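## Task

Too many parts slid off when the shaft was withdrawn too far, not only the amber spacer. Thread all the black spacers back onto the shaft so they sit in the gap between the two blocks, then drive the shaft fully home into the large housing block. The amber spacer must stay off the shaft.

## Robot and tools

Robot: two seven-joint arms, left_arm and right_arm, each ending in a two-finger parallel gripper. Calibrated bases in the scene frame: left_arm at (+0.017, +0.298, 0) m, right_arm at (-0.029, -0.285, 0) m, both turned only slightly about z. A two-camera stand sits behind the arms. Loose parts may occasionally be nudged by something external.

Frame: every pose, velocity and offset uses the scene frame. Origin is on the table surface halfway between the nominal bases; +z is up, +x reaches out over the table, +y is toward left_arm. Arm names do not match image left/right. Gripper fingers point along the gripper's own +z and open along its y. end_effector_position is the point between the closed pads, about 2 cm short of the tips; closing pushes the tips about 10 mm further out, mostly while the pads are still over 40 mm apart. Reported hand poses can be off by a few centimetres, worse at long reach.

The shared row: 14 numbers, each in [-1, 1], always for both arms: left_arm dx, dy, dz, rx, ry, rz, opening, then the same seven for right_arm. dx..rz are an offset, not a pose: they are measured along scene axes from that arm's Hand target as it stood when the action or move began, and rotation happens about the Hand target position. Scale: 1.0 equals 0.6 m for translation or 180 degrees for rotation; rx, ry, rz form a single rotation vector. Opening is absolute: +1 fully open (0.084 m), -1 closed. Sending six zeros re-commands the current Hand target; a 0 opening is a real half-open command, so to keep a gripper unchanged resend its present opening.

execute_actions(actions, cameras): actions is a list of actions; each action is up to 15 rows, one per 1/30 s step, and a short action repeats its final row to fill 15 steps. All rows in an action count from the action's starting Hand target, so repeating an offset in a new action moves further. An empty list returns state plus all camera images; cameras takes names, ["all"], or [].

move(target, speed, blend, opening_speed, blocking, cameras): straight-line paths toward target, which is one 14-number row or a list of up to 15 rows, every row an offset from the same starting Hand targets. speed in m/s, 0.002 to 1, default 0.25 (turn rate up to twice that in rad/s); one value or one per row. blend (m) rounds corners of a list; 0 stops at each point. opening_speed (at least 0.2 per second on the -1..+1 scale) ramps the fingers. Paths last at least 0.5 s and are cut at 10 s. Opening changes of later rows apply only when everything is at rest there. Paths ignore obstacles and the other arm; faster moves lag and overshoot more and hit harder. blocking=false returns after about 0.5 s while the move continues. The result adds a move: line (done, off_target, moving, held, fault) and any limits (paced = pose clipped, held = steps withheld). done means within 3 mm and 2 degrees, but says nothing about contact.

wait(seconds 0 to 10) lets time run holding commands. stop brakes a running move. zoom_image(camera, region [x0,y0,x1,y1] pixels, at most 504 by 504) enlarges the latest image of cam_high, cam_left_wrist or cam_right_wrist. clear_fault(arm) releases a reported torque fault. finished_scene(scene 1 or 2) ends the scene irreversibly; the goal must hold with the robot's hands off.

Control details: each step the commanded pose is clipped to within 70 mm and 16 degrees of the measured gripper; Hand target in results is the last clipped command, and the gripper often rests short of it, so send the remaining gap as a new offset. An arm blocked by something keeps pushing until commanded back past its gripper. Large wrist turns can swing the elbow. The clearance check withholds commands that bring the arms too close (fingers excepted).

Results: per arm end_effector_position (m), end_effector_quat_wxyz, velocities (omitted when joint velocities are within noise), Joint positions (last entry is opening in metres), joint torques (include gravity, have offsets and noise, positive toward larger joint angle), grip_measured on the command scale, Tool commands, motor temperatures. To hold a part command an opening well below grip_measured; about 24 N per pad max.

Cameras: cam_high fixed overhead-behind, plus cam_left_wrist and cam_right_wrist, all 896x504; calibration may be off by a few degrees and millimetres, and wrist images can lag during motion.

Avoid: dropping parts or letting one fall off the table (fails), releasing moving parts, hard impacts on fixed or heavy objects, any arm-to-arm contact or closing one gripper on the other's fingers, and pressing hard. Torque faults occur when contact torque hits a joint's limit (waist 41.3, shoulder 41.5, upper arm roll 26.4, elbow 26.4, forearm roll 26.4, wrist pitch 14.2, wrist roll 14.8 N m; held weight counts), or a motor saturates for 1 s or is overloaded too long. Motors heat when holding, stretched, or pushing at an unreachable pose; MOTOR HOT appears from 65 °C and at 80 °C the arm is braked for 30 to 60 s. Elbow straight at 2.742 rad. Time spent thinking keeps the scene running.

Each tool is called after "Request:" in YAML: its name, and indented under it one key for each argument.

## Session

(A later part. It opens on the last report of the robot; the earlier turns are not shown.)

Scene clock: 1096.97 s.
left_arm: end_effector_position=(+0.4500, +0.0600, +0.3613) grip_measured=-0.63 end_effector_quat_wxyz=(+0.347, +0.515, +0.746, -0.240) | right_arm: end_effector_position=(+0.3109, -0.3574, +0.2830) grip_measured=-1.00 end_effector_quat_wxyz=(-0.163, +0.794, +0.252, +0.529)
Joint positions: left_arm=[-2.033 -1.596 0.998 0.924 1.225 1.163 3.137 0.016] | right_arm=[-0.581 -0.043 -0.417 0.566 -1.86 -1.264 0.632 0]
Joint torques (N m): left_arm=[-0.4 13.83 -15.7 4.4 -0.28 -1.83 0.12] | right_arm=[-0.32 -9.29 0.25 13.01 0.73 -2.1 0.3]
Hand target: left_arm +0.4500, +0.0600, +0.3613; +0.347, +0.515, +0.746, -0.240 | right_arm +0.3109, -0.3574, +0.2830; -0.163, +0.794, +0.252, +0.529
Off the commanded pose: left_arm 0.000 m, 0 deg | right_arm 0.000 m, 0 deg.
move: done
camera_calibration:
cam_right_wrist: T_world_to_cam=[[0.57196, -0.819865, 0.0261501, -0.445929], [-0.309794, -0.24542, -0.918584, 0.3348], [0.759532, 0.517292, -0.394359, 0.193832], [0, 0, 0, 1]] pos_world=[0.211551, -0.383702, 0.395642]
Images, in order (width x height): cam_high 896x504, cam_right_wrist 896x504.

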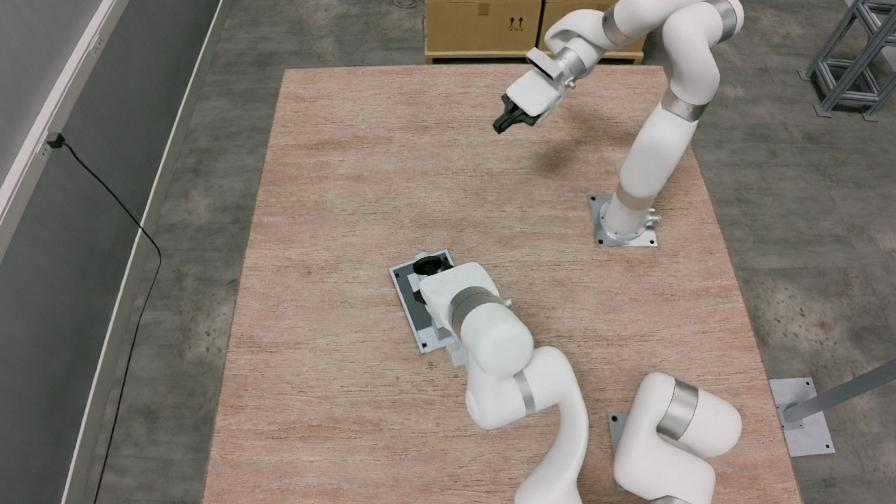

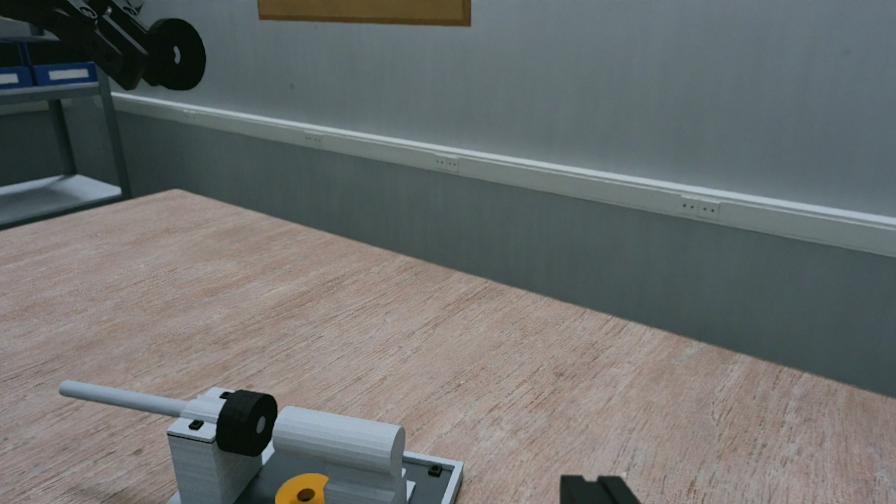

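Request:
move:
  target:
    - [-0.2127,-0.281,-0.2022,0,0,0,-0.97, 0,0,0,0,0,0,-0.98]
    - [-0.2127,-0.281,-0.4022,0,0,0,-0.97, 0,0,0,0,0,0,-0.98]
  speed: 0.25
  blend: [0.03,0]
  cameras: ["all"]

Request:
zoom_image:
  camera: "cam_right_wrist"
  region: [60, 354, 300, 504]

Scene clock: 1111.17 s.
left_arm: end_effector_position=(+0.3224, -0.1086, +0.1200) grip_measured=-0.63 end_effector_quat_wxyz=(+0.347, +0.515, +0.746, -0.240) | right_arm: end_effector_position=(+0.3109, -0.3574, +0.2830) grip_measured=-1.00 end_effector_quat_wxyz=(-0.163, +0.794, +0.252, +0.529)
Joint positions: left_arm=[-2.308 -1.595 1.657 0.635 2.184 0.805 2.422 0.016] | right_arm=[-0.581 -0.043 -0.417 0.566 -1.86 -1.264 0.632 0]
Joint torques (N m): left_arm=[-0.61 9.23 -15.89 -1.38 0.37 -1.77 -0.21] | right_arm=[-0.23 -9.31 0.4 13.04 0.75 -2.19 0.28]
Hand target: left_arm +0.3224, -0.1086, +0.1200; +0.347, +0.515, +0.746, -0.240 | right_arm +0.3109, -0.3574, +0.2830; -0.163, +0.794, +0.252, +0.529
Off the commanded pose: left_arm 0.000 m, 0 deg | right_arm 0.000 m, 0 deg.
move: done
camera_calibration:
cam_left_wrist: T_world_to_cam=[[0.942127, 0.334892, 0.0156086, -0.23367], [0.199267, -0.596809, 0.777246, -0.161859], [0.269609, -0.729154, -0.629003, 0.0397012], [0, 0, 0, 1]] pos_world=[0.241696, 0.0106035, 0.154424]
cam_right_wrist: T_world_to_cam=[[0.57196, -0.819865, 0.0261501, -0.445929], [-0.309794, -0.24542, -0.918584, 0.3348], [0.759532, 0.517292, -0.394359, 0.193832], [0, 0, 0, 1]] pos_world=[0.211551, -0.383702, 0.395642]

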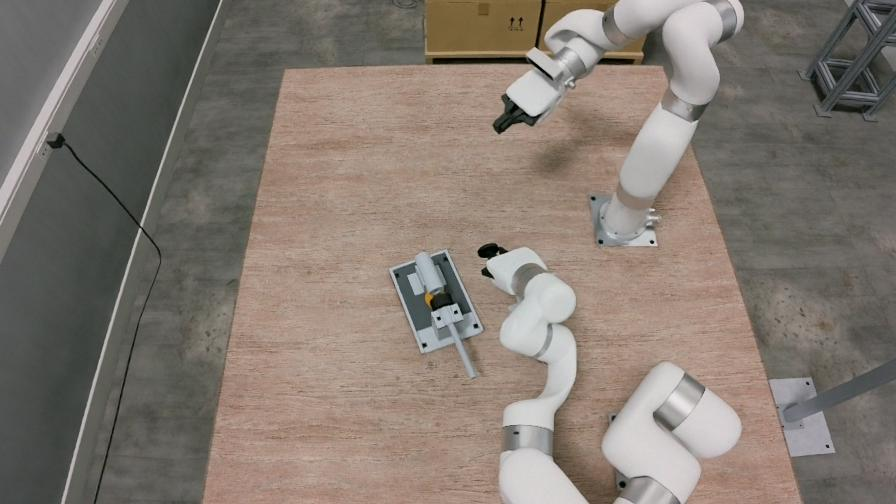

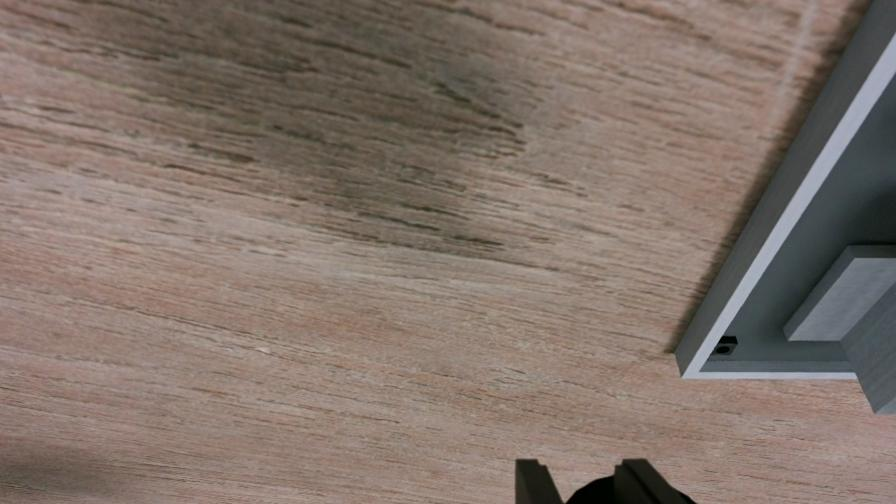

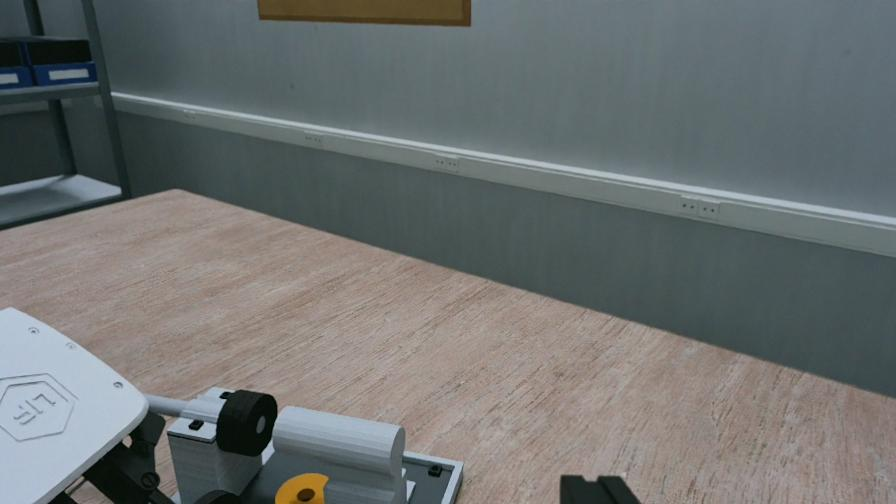

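Scaled by 2.100 from the camera's 896x504 image, which has a finer 1280x720 frame.

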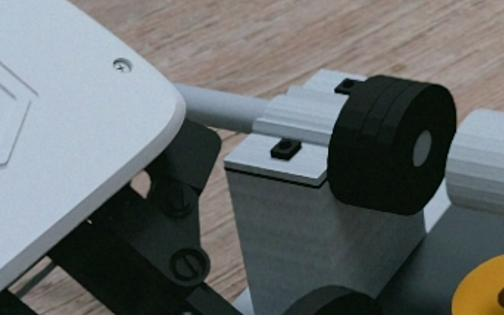

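Request:
move:
  target:
    - [0,0,0,0,0,0,-0.97, 0,0.03,-0.1,0,0,0.25,-0.38]
  speed: 0.25
  cameras: ["cam_right_wrist"]

Scene clock: 1122.83 s.
left_arm: end_effector_position=(+0.3224, -0.1086, +0.1200) grip_measured=-0.63 end_effector_quat_wxyz=(+0.347, +0.515, +0.746, -0.240) | right_arm: end_effector_position=(+0.3109, -0.3394, +0.2230) grip_measured=-0.40 end_effector_quat_wxyz=(-0.353, +0.637, +0.537, +0.426)
Joint positions: left_arm=[-2.308 -1.595 1.657 0.635 2.184 0.805 2.422 0.016] | right_arm=[-0.501 0.547 -0.283 1.136 -2.186 -1.639 0.414 0.027]
Joint torques (N m): left_arm=[-0.39 9.1 -15.87 -1.59 0.23 -1.63 0.01] | right_arm=[1.45 -16.65 -1.1 11.99 0.16 -2.4 -0.06]
Hand target: left_arm +0.3224, -0.1086, +0.1200; +0.347, +0.515, +0.746, -0.240 | right_arm +0.3109, -0.3394, +0.2230; -0.353, +0.637, +0.537, +0.426
Off the commanded pose: left_arm 0.000 m, 0 deg | right_arm 0.000 m, 0 deg.
move: done
camera_calibration:
cam_right_wrist: T_world_to_cam=[[0.984158, -0.175349, 0.0261859, -0.338957], [-0.0454915, -0.392507, -0.918623, 0.152021], [0.171358, 0.902879, -0.394265, 0.474594], [0, 0, 0, 1]] pos_world=[0.259177, -0.428268, 0.335642]
Images, in order (width x height): cam_right_wrist 896x504.

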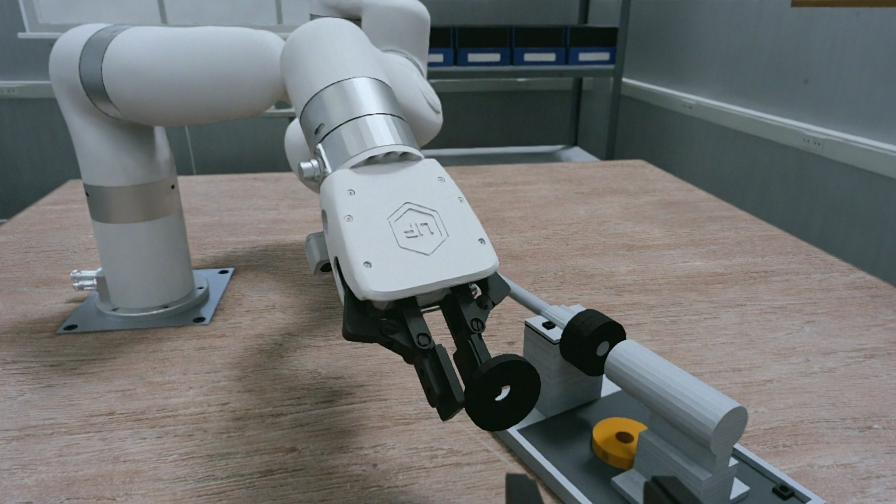

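Request:
move:
  target:
    - [0,0,-0.13,0,0,0,-0.97, 0,0,0,0,0,0,-0.38]
  speed: 0.12
  cameras: ["cam_right_wrist"]

Request:
zoom_image:
  camera: "cam_right_wrist"
  region: [380, 354, 620, 504]

Scene clock: 1128.77 s.
left_arm: end_effector_position=(+0.3224, -0.1086, +0.0420) grip_measured=-0.63 end_effector_quat_wxyz=(+0.347, +0.515, +0.746, -0.240) | right_arm: end_effector_position=(+0.3109, -0.3394, +0.2230) grip_measured=-0.40 end_effector_quat_wxyz=(-0.353, +0.637, +0.537, +0.426)
Joint positions: left_arm=[-2.323 -1.687 1.868 0.697 2.425 0.739 2.394 0.016] | right_arm=[-0.501 0.547 -0.283 1.136 -2.186 -1.639 0.414 0.027]
Joint torques (N m): left_arm=[-0.5 9.31 -15.8 -5.44 0.23 -1.75 -0.13] | right_arm=[1.26 -16.97 -1.09 11.83 0.32 -2.2 -0.06]
Hand target: left_arm +0.3224, -0.1086, +0.0420; +0.347, +0.515, +0.746, -0.240 | right_arm +0.3109, -0.3394, +0.2230; -0.353, +0.637, +0.537, +0.426
Off the commanded pose: left_arm 0.000 m, 0 deg | right_arm 0.000 m, 0 deg.
move: done
camera_calibration:
cam_right_wrist: T_world_to_cam=[[0.984158, -0.175347, 0.0261866, -0.338956], [-0.0455058, -0.392591, -0.918587, 0.151977], [0.171352, 0.902843, -0.394351, 0.474609], [0, 0, 0, 1]] pos_world=[0.259177, -0.428268, 0.335642]
Images, in order (width x height): cam_right_wrist 896x504.

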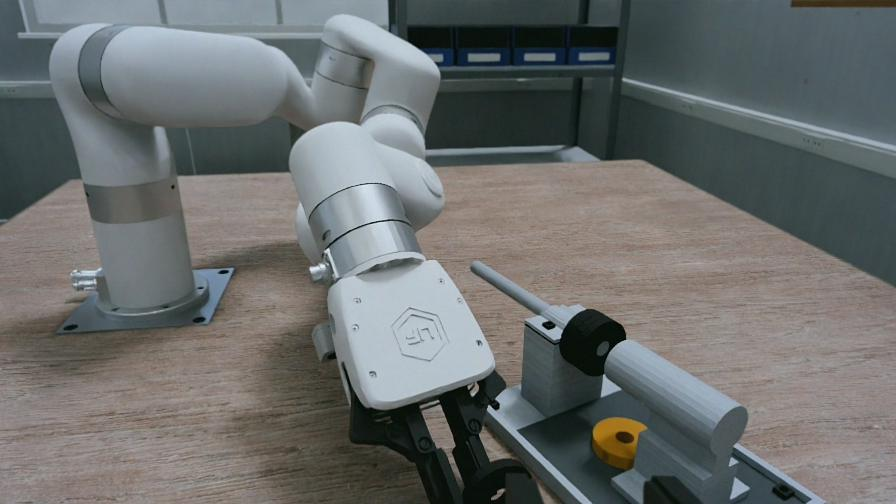

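Scaled by 2.100 from the camera's 896x504 image, which has a finer 1280x720 frame.

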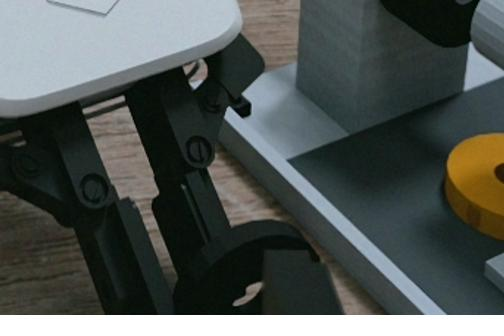

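Request:
move:
  target:
    - [0,0,0,0,0,0,-0.97, 0,-0.03,-0.05,-0.11,0.021,0,-0.38]
  speed: 0.2
  cameras: ["cam_right_wrist"]

Request:
zoom_image:
  camera: "cam_right_wrist"
  region: [380, 254, 620, 454]

Scene clock: 1140.03 s.
left_arm: end_effector_position=(+0.3224, -0.1086, +0.0420) grip_measured=-0.63 end_effector_quat_wxyz=(+0.347, +0.515, +0.746, -0.240) | right_arm: end_effector_position=(+0.3109, -0.3574, +0.1930) grip_measured=-0.40 end_effector_quat_wxyz=(-0.256, +0.702, +0.590, +0.306)
Joint positions: left_arm=[-2.323 -1.688 1.868 0.697 2.425 0.739 2.394 0.016] | right_arm=[-0.398 0.435 -0.358 1.162 -2.341 -1.415 0.546 0.027]
Joint torques (N m): left_arm=[-0.43 9.32 -15.69 -5.48 0.32 -1.65 -0.15] | right_arm=[1.3 -16.82 -1.87 12.47 0.28 -2.24 0.37]
Hand target: left_arm +0.3224, -0.1086, +0.0420; +0.347, +0.515, +0.746, -0.240 | right_arm +0.3109, -0.3574, +0.1930; -0.256, +0.702, +0.590, +0.306
Off the commanded pose: left_arm 0.000 m, 0 deg | right_arm 0.000 m, 0 deg.
move: done
camera_calibration:
cam_right_wrist: T_world_to_cam=[[0.9857, -0.167286, 0.0202855, -0.337763], [-0.100421, -0.679806, -0.726485, -0.00530821], [0.135321, 0.714059, -0.686883, 0.479183], [0, 0, 0, 1]] pos_world=[0.267556, -0.402276, 0.332138]
Images, in order (width x height): cam_right_wrist 896x504.

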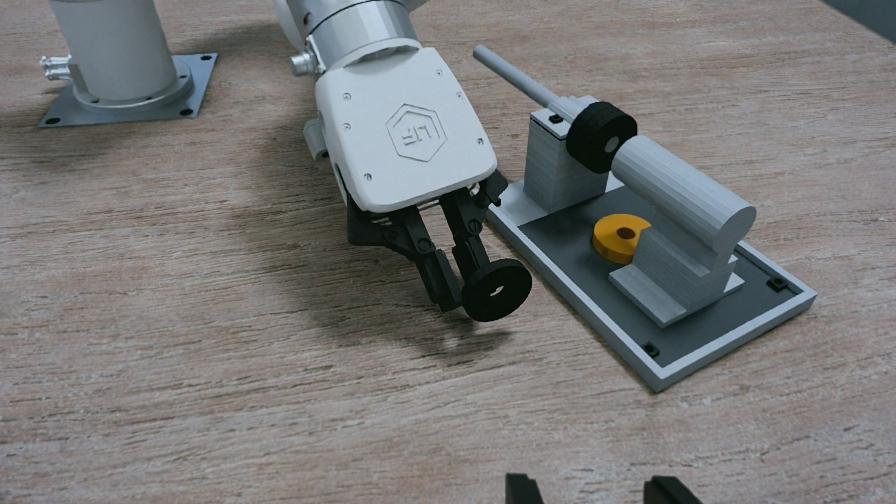

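Scaled by 2.100 from the camera's 896x504 image, which has a finer 1280x720 frame.

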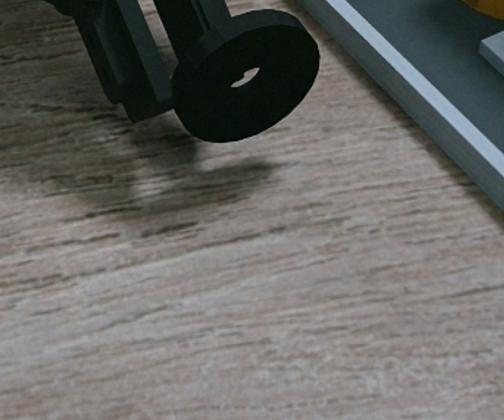

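Request:
move:
  target:
    - [0,0,-0.0167,0,0,0,-0.97, 0,0,0,0,0,0,-0.38]
  speed: 0.03
  cameras: ["cam_right_wrist"]

Request:
zoom_image:
  camera: "cam_right_wrist"
  region: [430, 244, 570, 364]

Scene clock: 1151.47 s.
left_arm: end_effector_position=(+0.3224, -0.1086, +0.0319) grip_measured=-0.63 end_effector_quat_wxyz=(+0.347, +0.515, +0.746, -0.240) | right_arm: end_effector_position=(+0.3109, -0.3574, +0.1930) grip_measured=-0.40 end_effector_quat_wxyz=(-0.256, +0.702, +0.590, +0.306)
Joint positions: left_arm=[-2.326 -1.701 1.893 0.71 2.453 0.73 2.392 0.016] | right_arm=[-0.398 0.435 -0.358 1.162 -2.341 -1.415 0.546 0.027]
Joint torques (N m): left_arm=[-0.54 9.42 -15.75 -5.88 0.26 -1.76 -0.17] | right_arm=[1.35 -16.83 -1.5 12.54 0.53 -2.41 0.31]
Hand target: left_arm +0.3224, -0.1086, +0.0319; +0.347, +0.515, +0.746, -0.240 | right_arm +0.3109, -0.3574, +0.1930; -0.256, +0.702, +0.590, +0.306
Off the commanded pose: left_arm 0.000 m, 0 deg | right_arm 0.000 m, 0 deg.
move: done
camera_calibration:
cam_right_wrist: T_world_to_cam=[[0.985709, -0.167221, 0.0203585, -0.337763], [-0.100324, -0.679821, -0.726484, -0.00534083], [0.135323, 0.714059, -0.686882, 0.479182], [0, 0, 0, 1]] pos_world=[0.267556, -0.402276, 0.332138]
Images, in order (width x height): cam_right_wrist 896x504.

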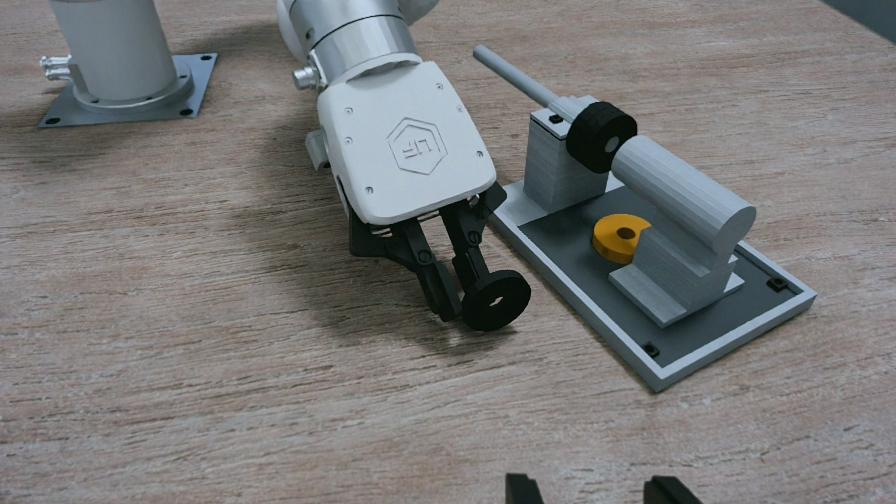

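Scaled by 3.600 from the camera's 896x504 image, which has a finer 1280x720 frame.

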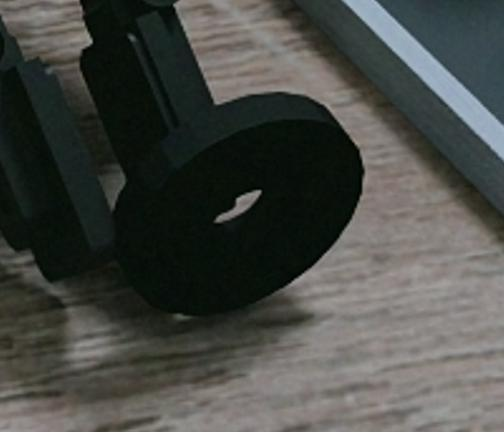

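Request:
move:
  target:
    - [0,0,-0.0033,0,0,0,-0.97, 0,0,0,0,0,0,-0.38]
  speed: 0.02

Request:
move:
  target:
    - [0,0,-0.002,0,0,0,-0.97, 0,0,0,0,0,0,-0.38]
  speed: 0.02
  cameras: ["cam_right_wrist"]

Request:
zoom_image:
  camera: "cam_right_wrist"
  region: [430, 244, 570, 364]

Scene clock: 1159.20 s.
left_arm: end_effector_position=(+0.3224, -0.1086, +0.0300) grip_measured=-0.63 end_effector_quat_wxyz=(+0.347, +0.515, +0.746, -0.240) | right_arm: end_effector_position=(+0.3109, -0.3574, +0.1930) grip_measured=-0.40 end_effector_quat_wxyz=(-0.256, +0.702, +0.590, +0.306)
Joint positions: left_arm=[-2.326 -1.704 1.898 0.712 2.459 0.728 2.391 0.016] | right_arm=[-0.398 0.435 -0.358 1.162 -2.341 -1.415 0.546 0.027]
Joint torques (N m): left_arm=[-0.61 9.46 -15.75 -6.07 0.21 -1.77 -0.18] | right_arm=[1.27 -16.72 -1.5 12.54 0.37 -2.45 0.29]
Hand target: left_arm +0.3224, -0.1086, +0.0300; +0.347, +0.515, +0.746, -0.240 | right_arm +0.3109, -0.3574, +0.1930; -0.256, +0.702, +0.590, +0.306
Off the commanded pose: left_arm 0.000 m, 0 deg | right_arm 0.000 m, 0 deg.
move: done

Scene clock: 1159.90 s.
left_arm: end_effector_position=(+0.3224, -0.1086, +0.0288) grip_measured=-0.63 end_effector_quat_wxyz=(+0.347, +0.515, +0.746, -0.240) | right_arm: end_effector_position=(+0.3109, -0.3574, +0.1930) grip_measured=-0.40 end_effector_quat_wxyz=(-0.256, +0.702, +0.590, +0.306)
Joint positions: left_arm=[-2.327 -1.705 1.9 0.714 2.462 0.727 2.391 0.016] | right_arm=[-0.398 0.435 -0.358 1.162 -2.341 -1.415 0.546 0.027]
Joint torques (N m): left_arm=[-0.52 9.33 -15.69 -6.02 0.33 -1.7 -0.16] | right_arm=[1.33 -16.68 -1.52 12.55 0.39 -2.48 0.28]
Hand target: left_arm +0.3224, -0.1086, +0.0288; +0.347, +0.515, +0.746, -0.240 | right_arm +0.3109, -0.3574, +0.1930; -0.256, +0.702, +0.590, +0.306
Off the commanded pose: left_arm 0.000 m, 0 deg | right_arm 0.000 m, 0 deg.
move: done
camera_calibration:
cam_right_wrist: T_world_to_cam=[[0.985709, -0.167221, 0.0203585, -0.337763], [-0.100324, -0.679821, -0.726484, -0.00534083], [0.135323, 0.714059, -0.686882, 0.479182], [0, 0, 0, 1]] pos_world=[0.267556, -0.402276, 0.332138]
Images, in order (width x height): cam_right_wrist 896x504.

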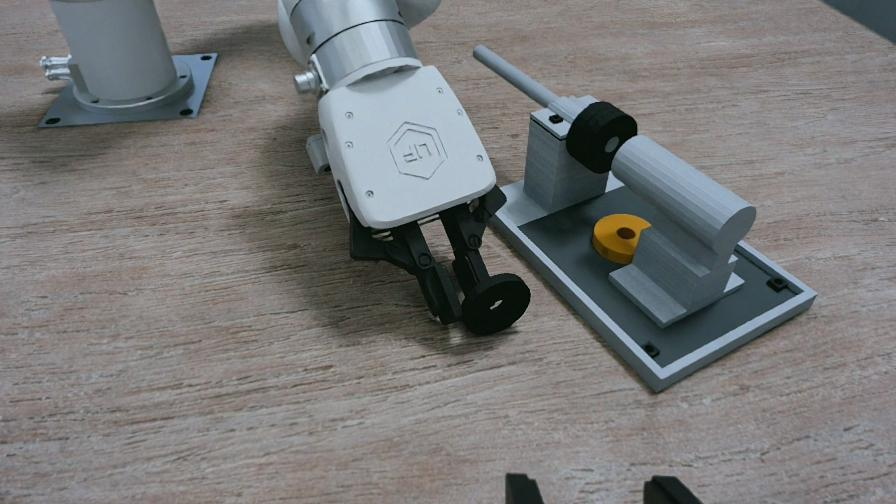

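Scaled by 3.600 from the camera's 896x504 image, which has a finer 1280x720 frame.

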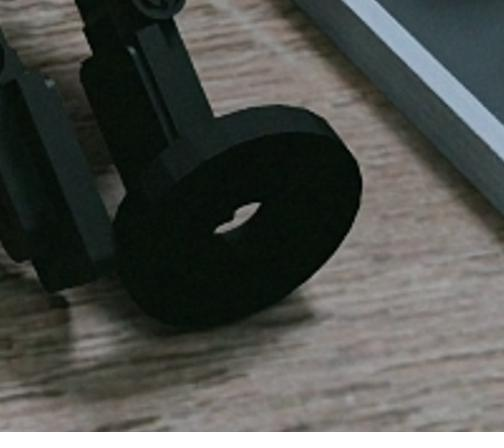

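Request:
move:
  target:
    - [0,0,-0.0025,0,0,0,-0.97, 0,0,0,0,0,0,-0.38]
  speed: 0.02

Request:
move:
  target:
    - [0,0,-0.0018,0,0,0,-0.97, 0,0,0,0,0,0,-0.38]
  speed: 0.02
  cameras: ["cam_right_wrist"]

Request:
zoom_image:
  camera: "cam_right_wrist"
  region: [430, 244, 570, 364]

Scene clock: 1166.70 s.
left_arm: end_effector_position=(+0.3224, -0.1086, +0.0273) grip_measured=-0.63 end_effector_quat_wxyz=(+0.347, +0.515, +0.746, -0.240) | right_arm: end_effector_position=(+0.3109, -0.3574, +0.1930) grip_measured=-0.40 end_effector_quat_wxyz=(-0.256, +0.702, +0.590, +0.306)
Joint positions: left_arm=[-2.327 -1.708 1.904 0.716 2.466 0.726 2.391 0.016] | right_arm=[-0.398 0.435 -0.358 1.162 -2.341 -1.415 0.546 0.027]
Joint torques (N m): left_arm=[-0.63 9.35 -15.74 -6.22 0.15 -1.78 -0.2] | right_arm=[1.29 -16.58 -1.49 12.55 0.45 -2.46 0.31]
Hand target: left_arm +0.3224, -0.1086, +0.0273; +0.347, +0.515, +0.746, -0.240 | right_arm +0.3109, -0.3574, +0.1930; -0.256, +0.702, +0.590, +0.306
Off the commanded pose: left_arm 0.000 m, 0 deg | right_arm 0.000 m, 0 deg.
move: done

Scene clock: 1167.40 s.
left_arm: end_effector_position=(+0.3224, -0.1086, +0.0262) grip_measured=-0.63 end_effector_quat_wxyz=(+0.347, +0.515, +0.746, -0.240) | right_arm: end_effector_position=(+0.3109, -0.3574, +0.1930) grip_measured=-0.40 end_effector_quat_wxyz=(-0.256, +0.702, +0.590, +0.306)
Joint positions: left_arm=[-2.327 -1.709 1.907 0.717 2.469 0.725 2.391 0.016] | right_arm=[-0.398 0.435 -0.358 1.162 -2.341 -1.415 0.546 0.027]
Joint torques (N m): left_arm=[-0.47 9.33 -15.7 -6.29 0.27 -1.77 -0.18] | right_arm=[1.14 -16.64 -1.64 12.55 0.4 -2.46 0.3]
Hand target: left_arm +0.3224, -0.1086, +0.0262; +0.347, +0.515, +0.746, -0.240 | right_arm +0.3109, -0.3574, +0.1930; -0.256, +0.702, +0.590, +0.306
Off the commanded pose: left_arm 0.000 m, 0 deg | right_arm 0.000 m, 0 deg.
move: done
camera_calibration:
cam_right_wrist: T_world_to_cam=[[0.985709, -0.167221, 0.0203585, -0.337763], [-0.100324, -0.679821, -0.726484, -0.00534083], [0.135323, 0.714059, -0.686882, 0.479182], [0, 0, 0, 1]] pos_world=[0.267556, -0.402276, 0.332138]
Images, in order (width x height): cam_right_wrist 896x504.

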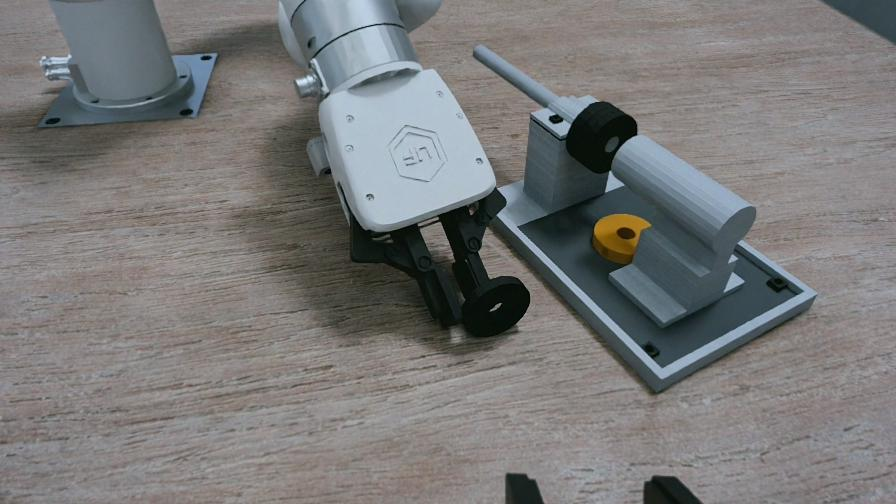

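Scaled by 3.600 from the camera's 896x504 image, which has a finer 1280x720 frame.

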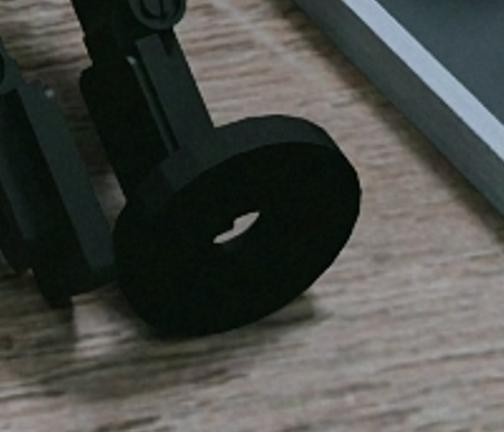

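Request:
move:
  target:
    - [0,0,-0.0025,0,0,0,-0.97, 0,0,0,0,0,0,-0.38]
  speed: 0.02

Request:
move:
  target:
    - [0,0,-0.002,0,0,0,-0.97, 0,0,0,0,0,0,-0.38]
  speed: 0.02
  cameras: ["cam_right_wrist"]

Request:
zoom_image:
  camera: "cam_right_wrist"
  region: [430, 244, 570, 364]

Scene clock: 1172.83 s.
left_arm: end_effector_position=(+0.3224, -0.1087, +0.0248) grip_measured=-0.63 end_effector_quat_wxyz=(+0.347, +0.515, +0.746, -0.240) | right_arm: end_effector_position=(+0.3109, -0.3574, +0.1930) grip_measured=-0.40 end_effector_quat_wxyz=(-0.256, +0.702, +0.590, +0.306)
Joint positions: left_arm=[-2.328 -1.711 1.91 0.719 2.474 0.723 2.39 0.016] | right_arm=[-0.398 0.435 -0.358 1.162 -2.341 -1.415 0.546 0.027]
Joint torques (N m): left_arm=[-0.23 10.7 -10.08 -1.21 -0.35 0.4 -0.16] | right_arm=[1.13 -16.63 -1.6 12.67 0.31 -2.45 0.33]
Hand target: left_arm +0.3224, -0.1086, +0.0247; +0.347, +0.515, +0.746, -0.240 | right_arm +0.3109, -0.3574, +0.1930; -0.256, +0.702, +0.590, +0.306
Off the commanded pose: left_arm 0.000 m, 0 deg | right_arm 0.000 m, 0 deg.
move: done

Scene clock: 1173.53 s.
left_arm: end_effector_position=(+0.3224, -0.1087, +0.0235) grip_measured=-0.63 end_effector_quat_wxyz=(+0.347, +0.515, +0.746, -0.240) | right_arm: end_effector_position=(+0.3109, -0.3574, +0.1930) grip_measured=-0.40 end_effector_quat_wxyz=(-0.256, +0.702, +0.590, +0.306)
Joint positions: left_arm=[-2.328 -1.712 1.913 0.721 2.477 0.722 2.39 0.016] | right_arm=[-0.398 0.435 -0.358 1.162 -2.341 -1.415 0.546 0.027]
Joint torques (N m): left_arm=[1.51 11.72 -6.03 4.48 -0.44 2.21 -0.3] | right_arm=[1.22 -16.71 -1.64 12.63 0.31 -2.41 0.3]
Hand target: left_arm +0.3224, -0.1086, +0.0235; +0.347, +0.515, +0.746, -0.240 | right_arm +0.3109, -0.3574, +0.1930; -0.256, +0.702, +0.590, +0.306
Off the commanded pose: left_arm 0.000 m, 0 deg | right_arm 0.000 m, 0 deg.
move: done
camera_calibration:
cam_right_wrist: T_world_to_cam=[[0.985709, -0.167221, 0.0203585, -0.337763], [-0.100324, -0.679821, -0.726484, -0.00534083], [0.135323, 0.714059, -0.686882, 0.479182], [0, 0, 0, 1]] pos_world=[0.267556, -0.402276, 0.332138]
Images, in order (width x height): cam_right_wrist 896x504.

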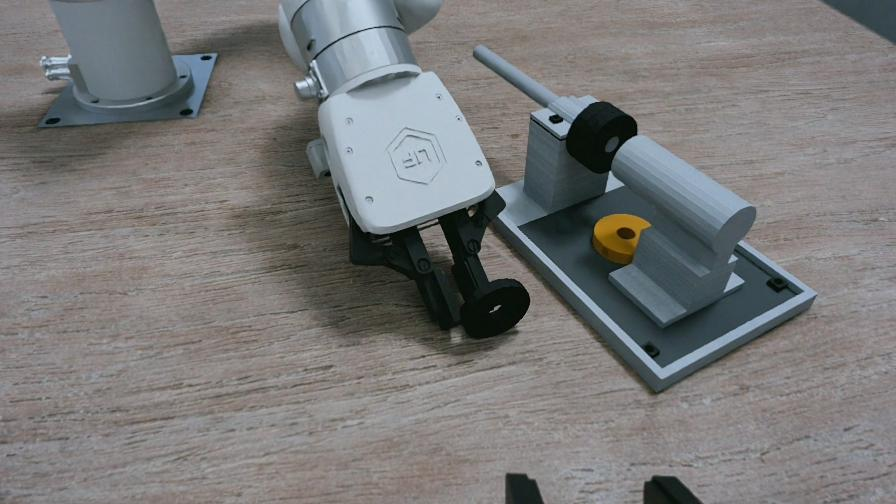

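Scaled by 3.600 from the camera's 896x504 image, which has a finer 1280x720 frame.

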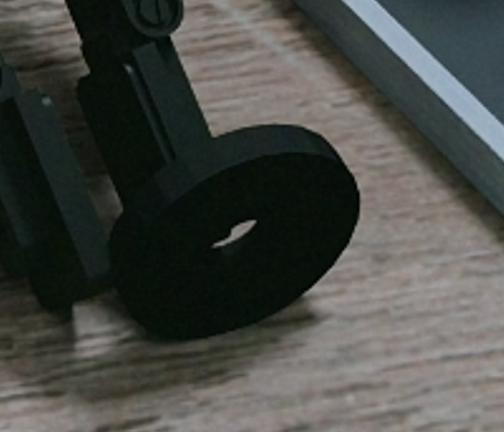

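Request:
move:
  target:
    - [0,0,0.0017,0,0,0,-0.9, 0,0,0,0,0,0,-0.38]
    - [0,0,0.0017,0,0,0,-0.5, 0,0,0,0,0,0,-0.38]
  speed: 0.02
  opening_speed: 0.25
  cameras: ["cam_right_wrist"]

Request:
zoom_image:
  camera: "cam_right_wrist"
  region: [430, 244, 570, 364]

Scene clock: 1198.43 s.
left_arm: end_effector_position=(+0.3224, -0.1086, +0.0245) grip_measured=-0.52 end_effector_quat_wxyz=(+0.347, +0.515, +0.746, -0.240) | right_arm: end_effector_position=(+0.3109, -0.3574, +0.1930) grip_measured=-0.40 end_effector_quat_wxyz=(-0.256, +0.702, +0.590, +0.306)
Joint positions: left_arm=[-2.328 -1.711 1.911 0.719 2.474 0.723 2.39 0.021] | right_arm=[-0.398 0.435 -0.358 1.162 -2.341 -1.415 0.546 0.027]
Joint torques (N m): left_arm=[1.28 9.49 -16.18 -6.77 -0.42 -1.78 0.17] | right_arm=[1.19 -16.63 -1.63 12.58 0.27 -2.39 0.32]
Hand target: left_arm +0.3224, -0.1086, +0.0245; +0.347, +0.515, +0.746, -0.240 | right_arm +0.3109, -0.3574, +0.1930; -0.256, +0.702, +0.590, +0.306
Off the commanded pose: left_arm 0.000 m, 0 deg | right_arm 0.000 m, 0 deg.
move: done
camera_calibration:
cam_right_wrist: T_world_to_cam=[[0.985709, -0.167221, 0.0203585, -0.337763], [-0.100324, -0.679821, -0.726484, -0.00534083], [0.135323, 0.714059, -0.686882, 0.479182], [0, 0, 0, 1]] pos_world=[0.267556, -0.402276, 0.332138]
Images, in order (width x height): cam_right_wrist 896x504.

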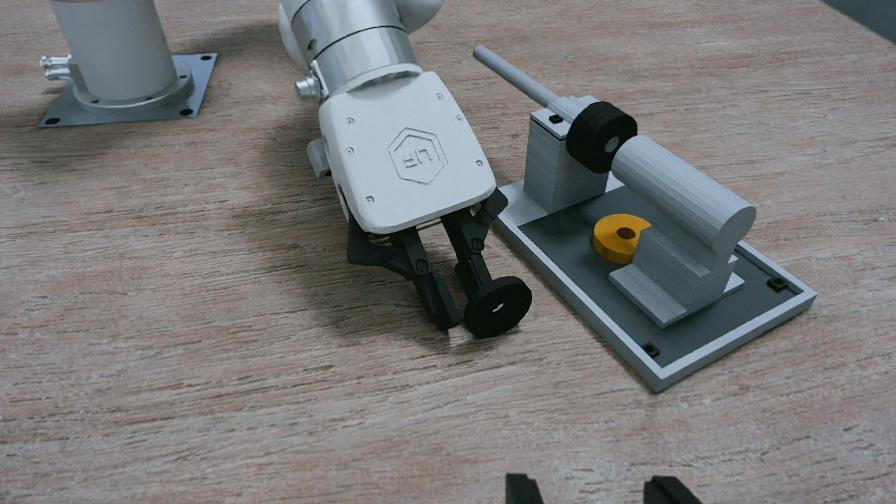

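Scaled by 3.600 from the camera's 896x504 image, which has a finer 1280x720 frame.

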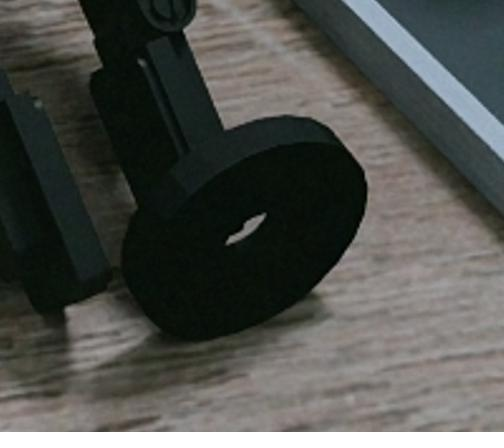

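Request:
move:
  target:
    - [-0.0071,0.0187,0.0,0,0,0,-0.5, 0,0,0,0,0,0,-0.38]
  speed: 0.02
  cameras: ["cam_right_wrist"]

Request:
zoom_image:
  camera: "cam_right_wrist"
  region: [430, 244, 570, 364]

Scene clock: 1206.87 s.
left_arm: end_effector_position=(+0.3182, -0.0974, +0.0245) grip_measured=-0.52 end_effector_quat_wxyz=(+0.347, +0.515, +0.746, -0.240) | right_arm: end_effector_position=(+0.3109, -0.3574, +0.1930) grip_measured=-0.40 end_effector_quat_wxyz=(-0.256, +0.702, +0.590, +0.306)
Joint positions: left_arm=[-2.287 -1.697 1.926 0.686 2.48 0.712 2.392 0.021] | right_arm=[-0.398 0.435 -0.358 1.162 -2.341 -1.415 0.546 0.027]
Joint torques (N m): left_arm=[1.18 10.15 -15.25 -6.79 0.22 -1.69 0.18] | right_arm=[0.95 -16.37 -1.6 12.81 0.33 -2.39 0.28]
Hand target: left_arm +0.3182, -0.0974, +0.0245; +0.347, +0.515, +0.746, -0.240 | right_arm +0.3109, -0.3574, +0.1930; -0.256, +0.702, +0.590, +0.306
Off the commanded pose: left_arm 0.000 m, 0 deg | right_arm 0.000 m, 0 deg.
move: done
camera_calibration:
cam_right_wrist: T_world_to_cam=[[0.985709, -0.167221, 0.0203585, -0.337763], [-0.100324, -0.679821, -0.726484, -0.00534083], [0.135323, 0.714059, -0.686882, 0.479182], [0, 0, 0, 1]] pos_world=[0.267556, -0.402276, 0.332138]
Images, in order (width x height): cam_right_wrist 896x504.

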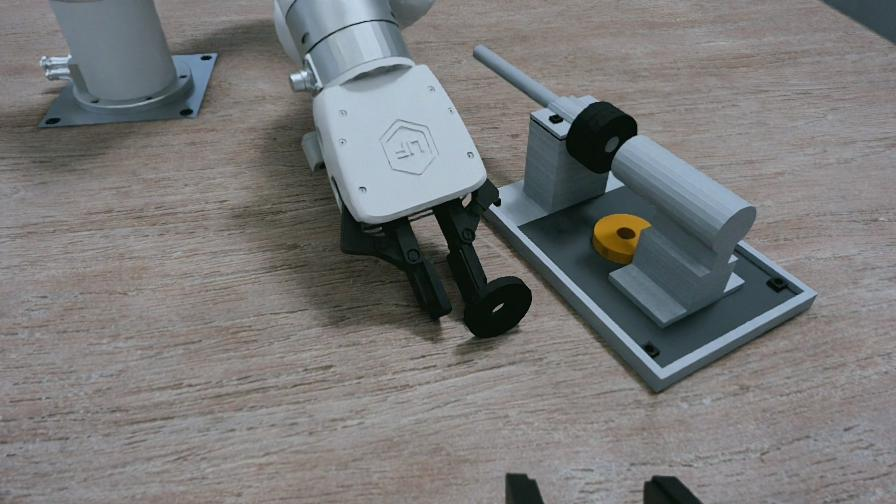

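Scaled by 3.600 from the camera's 896x504 image, which has a finer 1280x720 frame.

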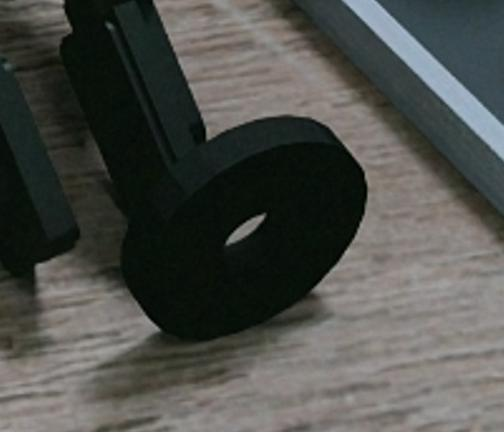

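Request:
move:
  target:
    - [-0.04,0.11,0.02,0,0,0,-0.5, 0,0,0,0,0,0,-0.38]
    - [-0.06,0.3,0.35,0,0,0,-0.5, 0,0,0,0,0,0,-0.38]
  speed: [0.06,0.2]
  blend: [0.02,0]
  cameras: ["all"]

Request:
zoom_image:
  camera: "cam_right_wrist"
  region: [430, 244, 570, 364]

Scene clock: 1214.50 s.
left_arm: end_effector_position=(+0.2892, +0.0144, +0.1211) grip_measured=-0.52 end_effector_quat_wxyz=(+0.352, +0.513, +0.746, -0.239) | right_arm: end_effector_position=(+0.3109, -0.3574, +0.1930) grip_measured=-0.40 end_effector_quat_wxyz=(-0.256, +0.702, +0.590, +0.306)
Joint positions: left_arm=[-1.755 -1.376 1.719 0.314 2.075 0.517 2.601 0.021] | right_arm=[-0.398 0.435 -0.358 1.162 -2.341 -1.415 0.546 0.027]
Joint torques (N m): left_arm=[-0.43 6.15 -11.18 -0.36 0.18 -1.65 -0.2] | right_arm=[1 -16.56 -1.77 12.67 0.39 -2.36 0.2]
Hand target: left_arm +0.2892, +0.0144, +0.1211; +0.352, +0.513, +0.746, -0.239 (not the last commanded pose) | right_arm +0.3109, -0.3574, +0.1930; -0.256, +0.702, +0.590, +0.306
Off the commanded pose: left_arm 0.132 m, 1 deg | right_arm 0.000 m, 0 deg.
move: held (left_arm; a check stopped the path); path passed 1 of 2 targets; limits=held
pose unreachable (left arm): on one or more control steps of this call, first in action 0 (counted from 0), this arm could not follow its commanded pose, so it was not sent that pose on those steps. It may still have moved: this result reports where it is.
cause: moving toward the commanded pose would bring two parts of the arm too close to each other (joints 3 (upper arm roll) to 5 (forearm roll) lie between them).
camera_calibration:
cam_left_wrist: T_world_to_cam=[[0.939478, 0.34199, 0.0205795, -0.243584], [0.198247, -0.591626, 0.781458, -0.0829898], [0.279426, -0.730083, -0.623618, 0.135607], [0, 0, 0, 1]] pos_world=[0.207402, 0.133209, 0.154433]
cam_right_wrist: T_world_to_cam=[[0.985709, -0.167221, 0.0203585, -0.337763], [-0.100324, -0.679821, -0.726484, -0.00534083], [0.135323, 0.714059, -0.686882, 0.479182], [0, 0, 0, 1]] pos_world=[0.267556, -0.402276, 0.332138]

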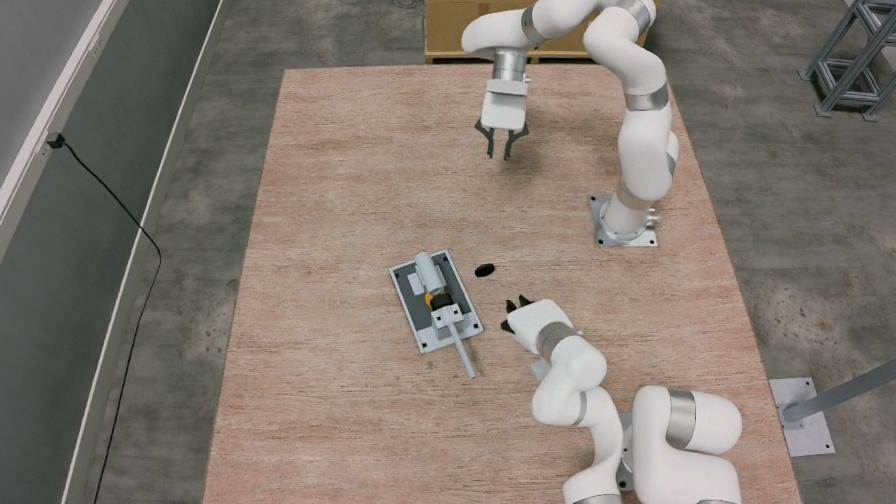

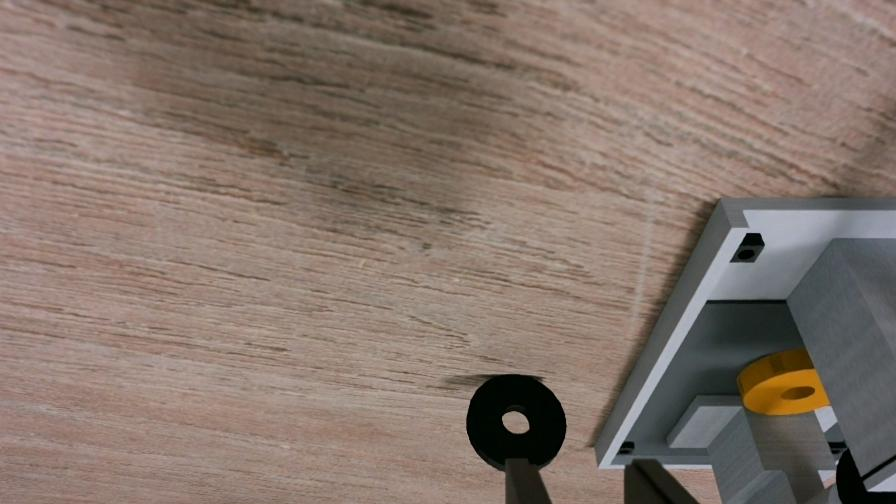

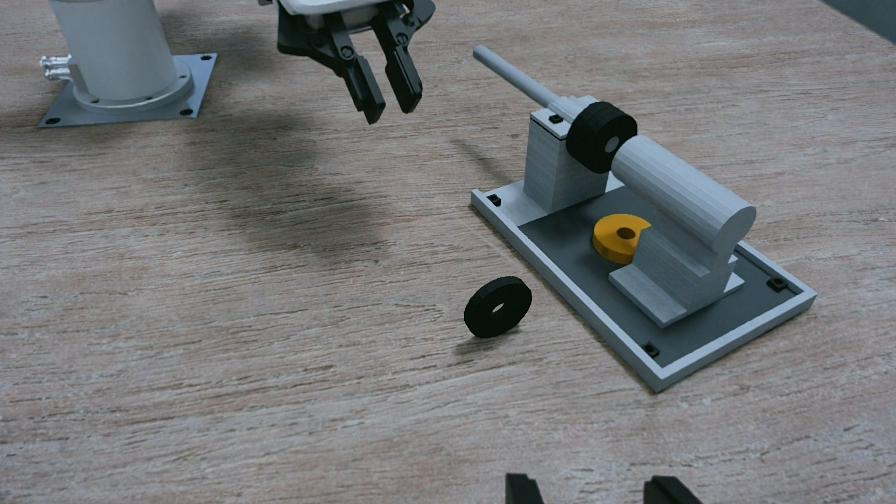

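Scaled by 3.600 from the camera's 896x504 image, which has a finer 1280x720 frame.

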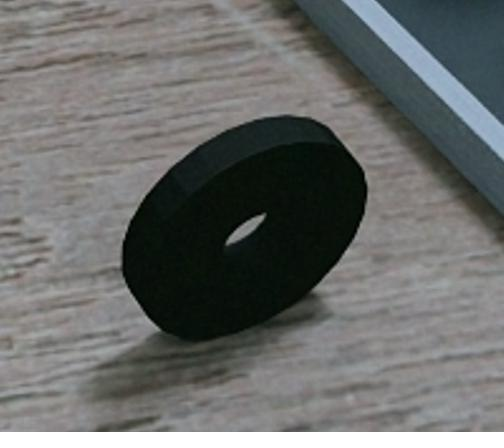

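Request:
move:
  target:
    - [0.1,0.08,0.3,0,0,0,-0.5, 0,0,0,0,0,0,-0.38]
    - [0.15,0.15,0.35,-0.135,0.358,0.3215,-0.5, 0,0,0,0,0,0,-0.38]
  speed: [0.2,0.5]
  cameras: ["cam_high"]

Scene clock: 1226.40 s.
left_arm: end_effector_position=(+0.3792, +0.1044, +0.3311) grip_measured=-0.52 end_effector_quat_wxyz=(+0.078, -0.165, +0.893, -0.411) | right_arm: end_effector_position=(+0.3109, -0.3574, +0.1930) grip_measured=-0.40 end_effector_quat_wxyz=(-0.256, +0.702, +0.590, +0.306)
Joint positions: left_arm=[-1.389 -1.182 0.975 0.568 0.585 0.704 1.96 0.021] | right_arm=[-0.398 0.435 -0.358 1.162 -2.341 -1.415 0.546 0.027]
Joint torques (N m): left_arm=[1.16 5.83 -11.57 13.61 -0.39 -1.82 -0.14] | right_arm=[0.9 -16.34 -1.79 12.8 0.31 -2.34 0.22]
Hand target: left_arm +0.3792, +0.1044, +0.3311; +0.078, -0.165, +0.893, -0.411 | right_arm +0.3109, -0.3574, +0.1930; -0.256, +0.702, +0.590, +0.306
Off the commanded pose: left_arm 0.000 m, 0 deg | right_arm 0.000 m, 0 deg.
move: done
Images, in order (width x height): cam_high 896x504.

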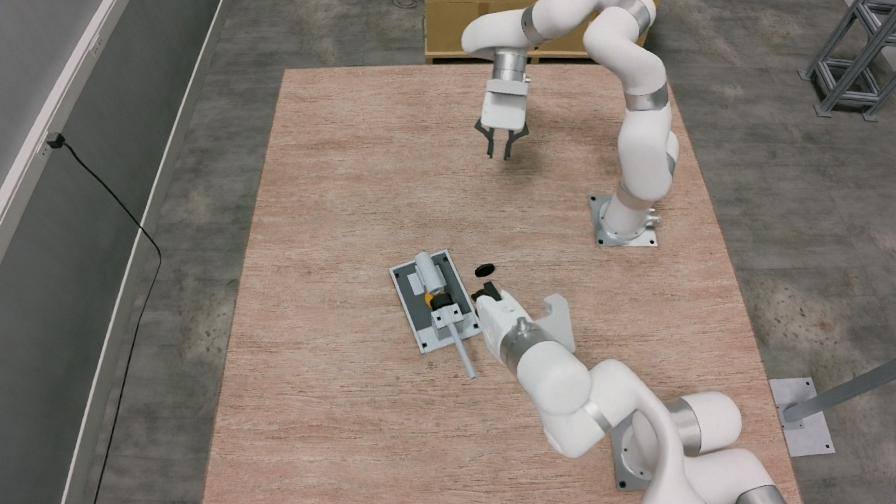

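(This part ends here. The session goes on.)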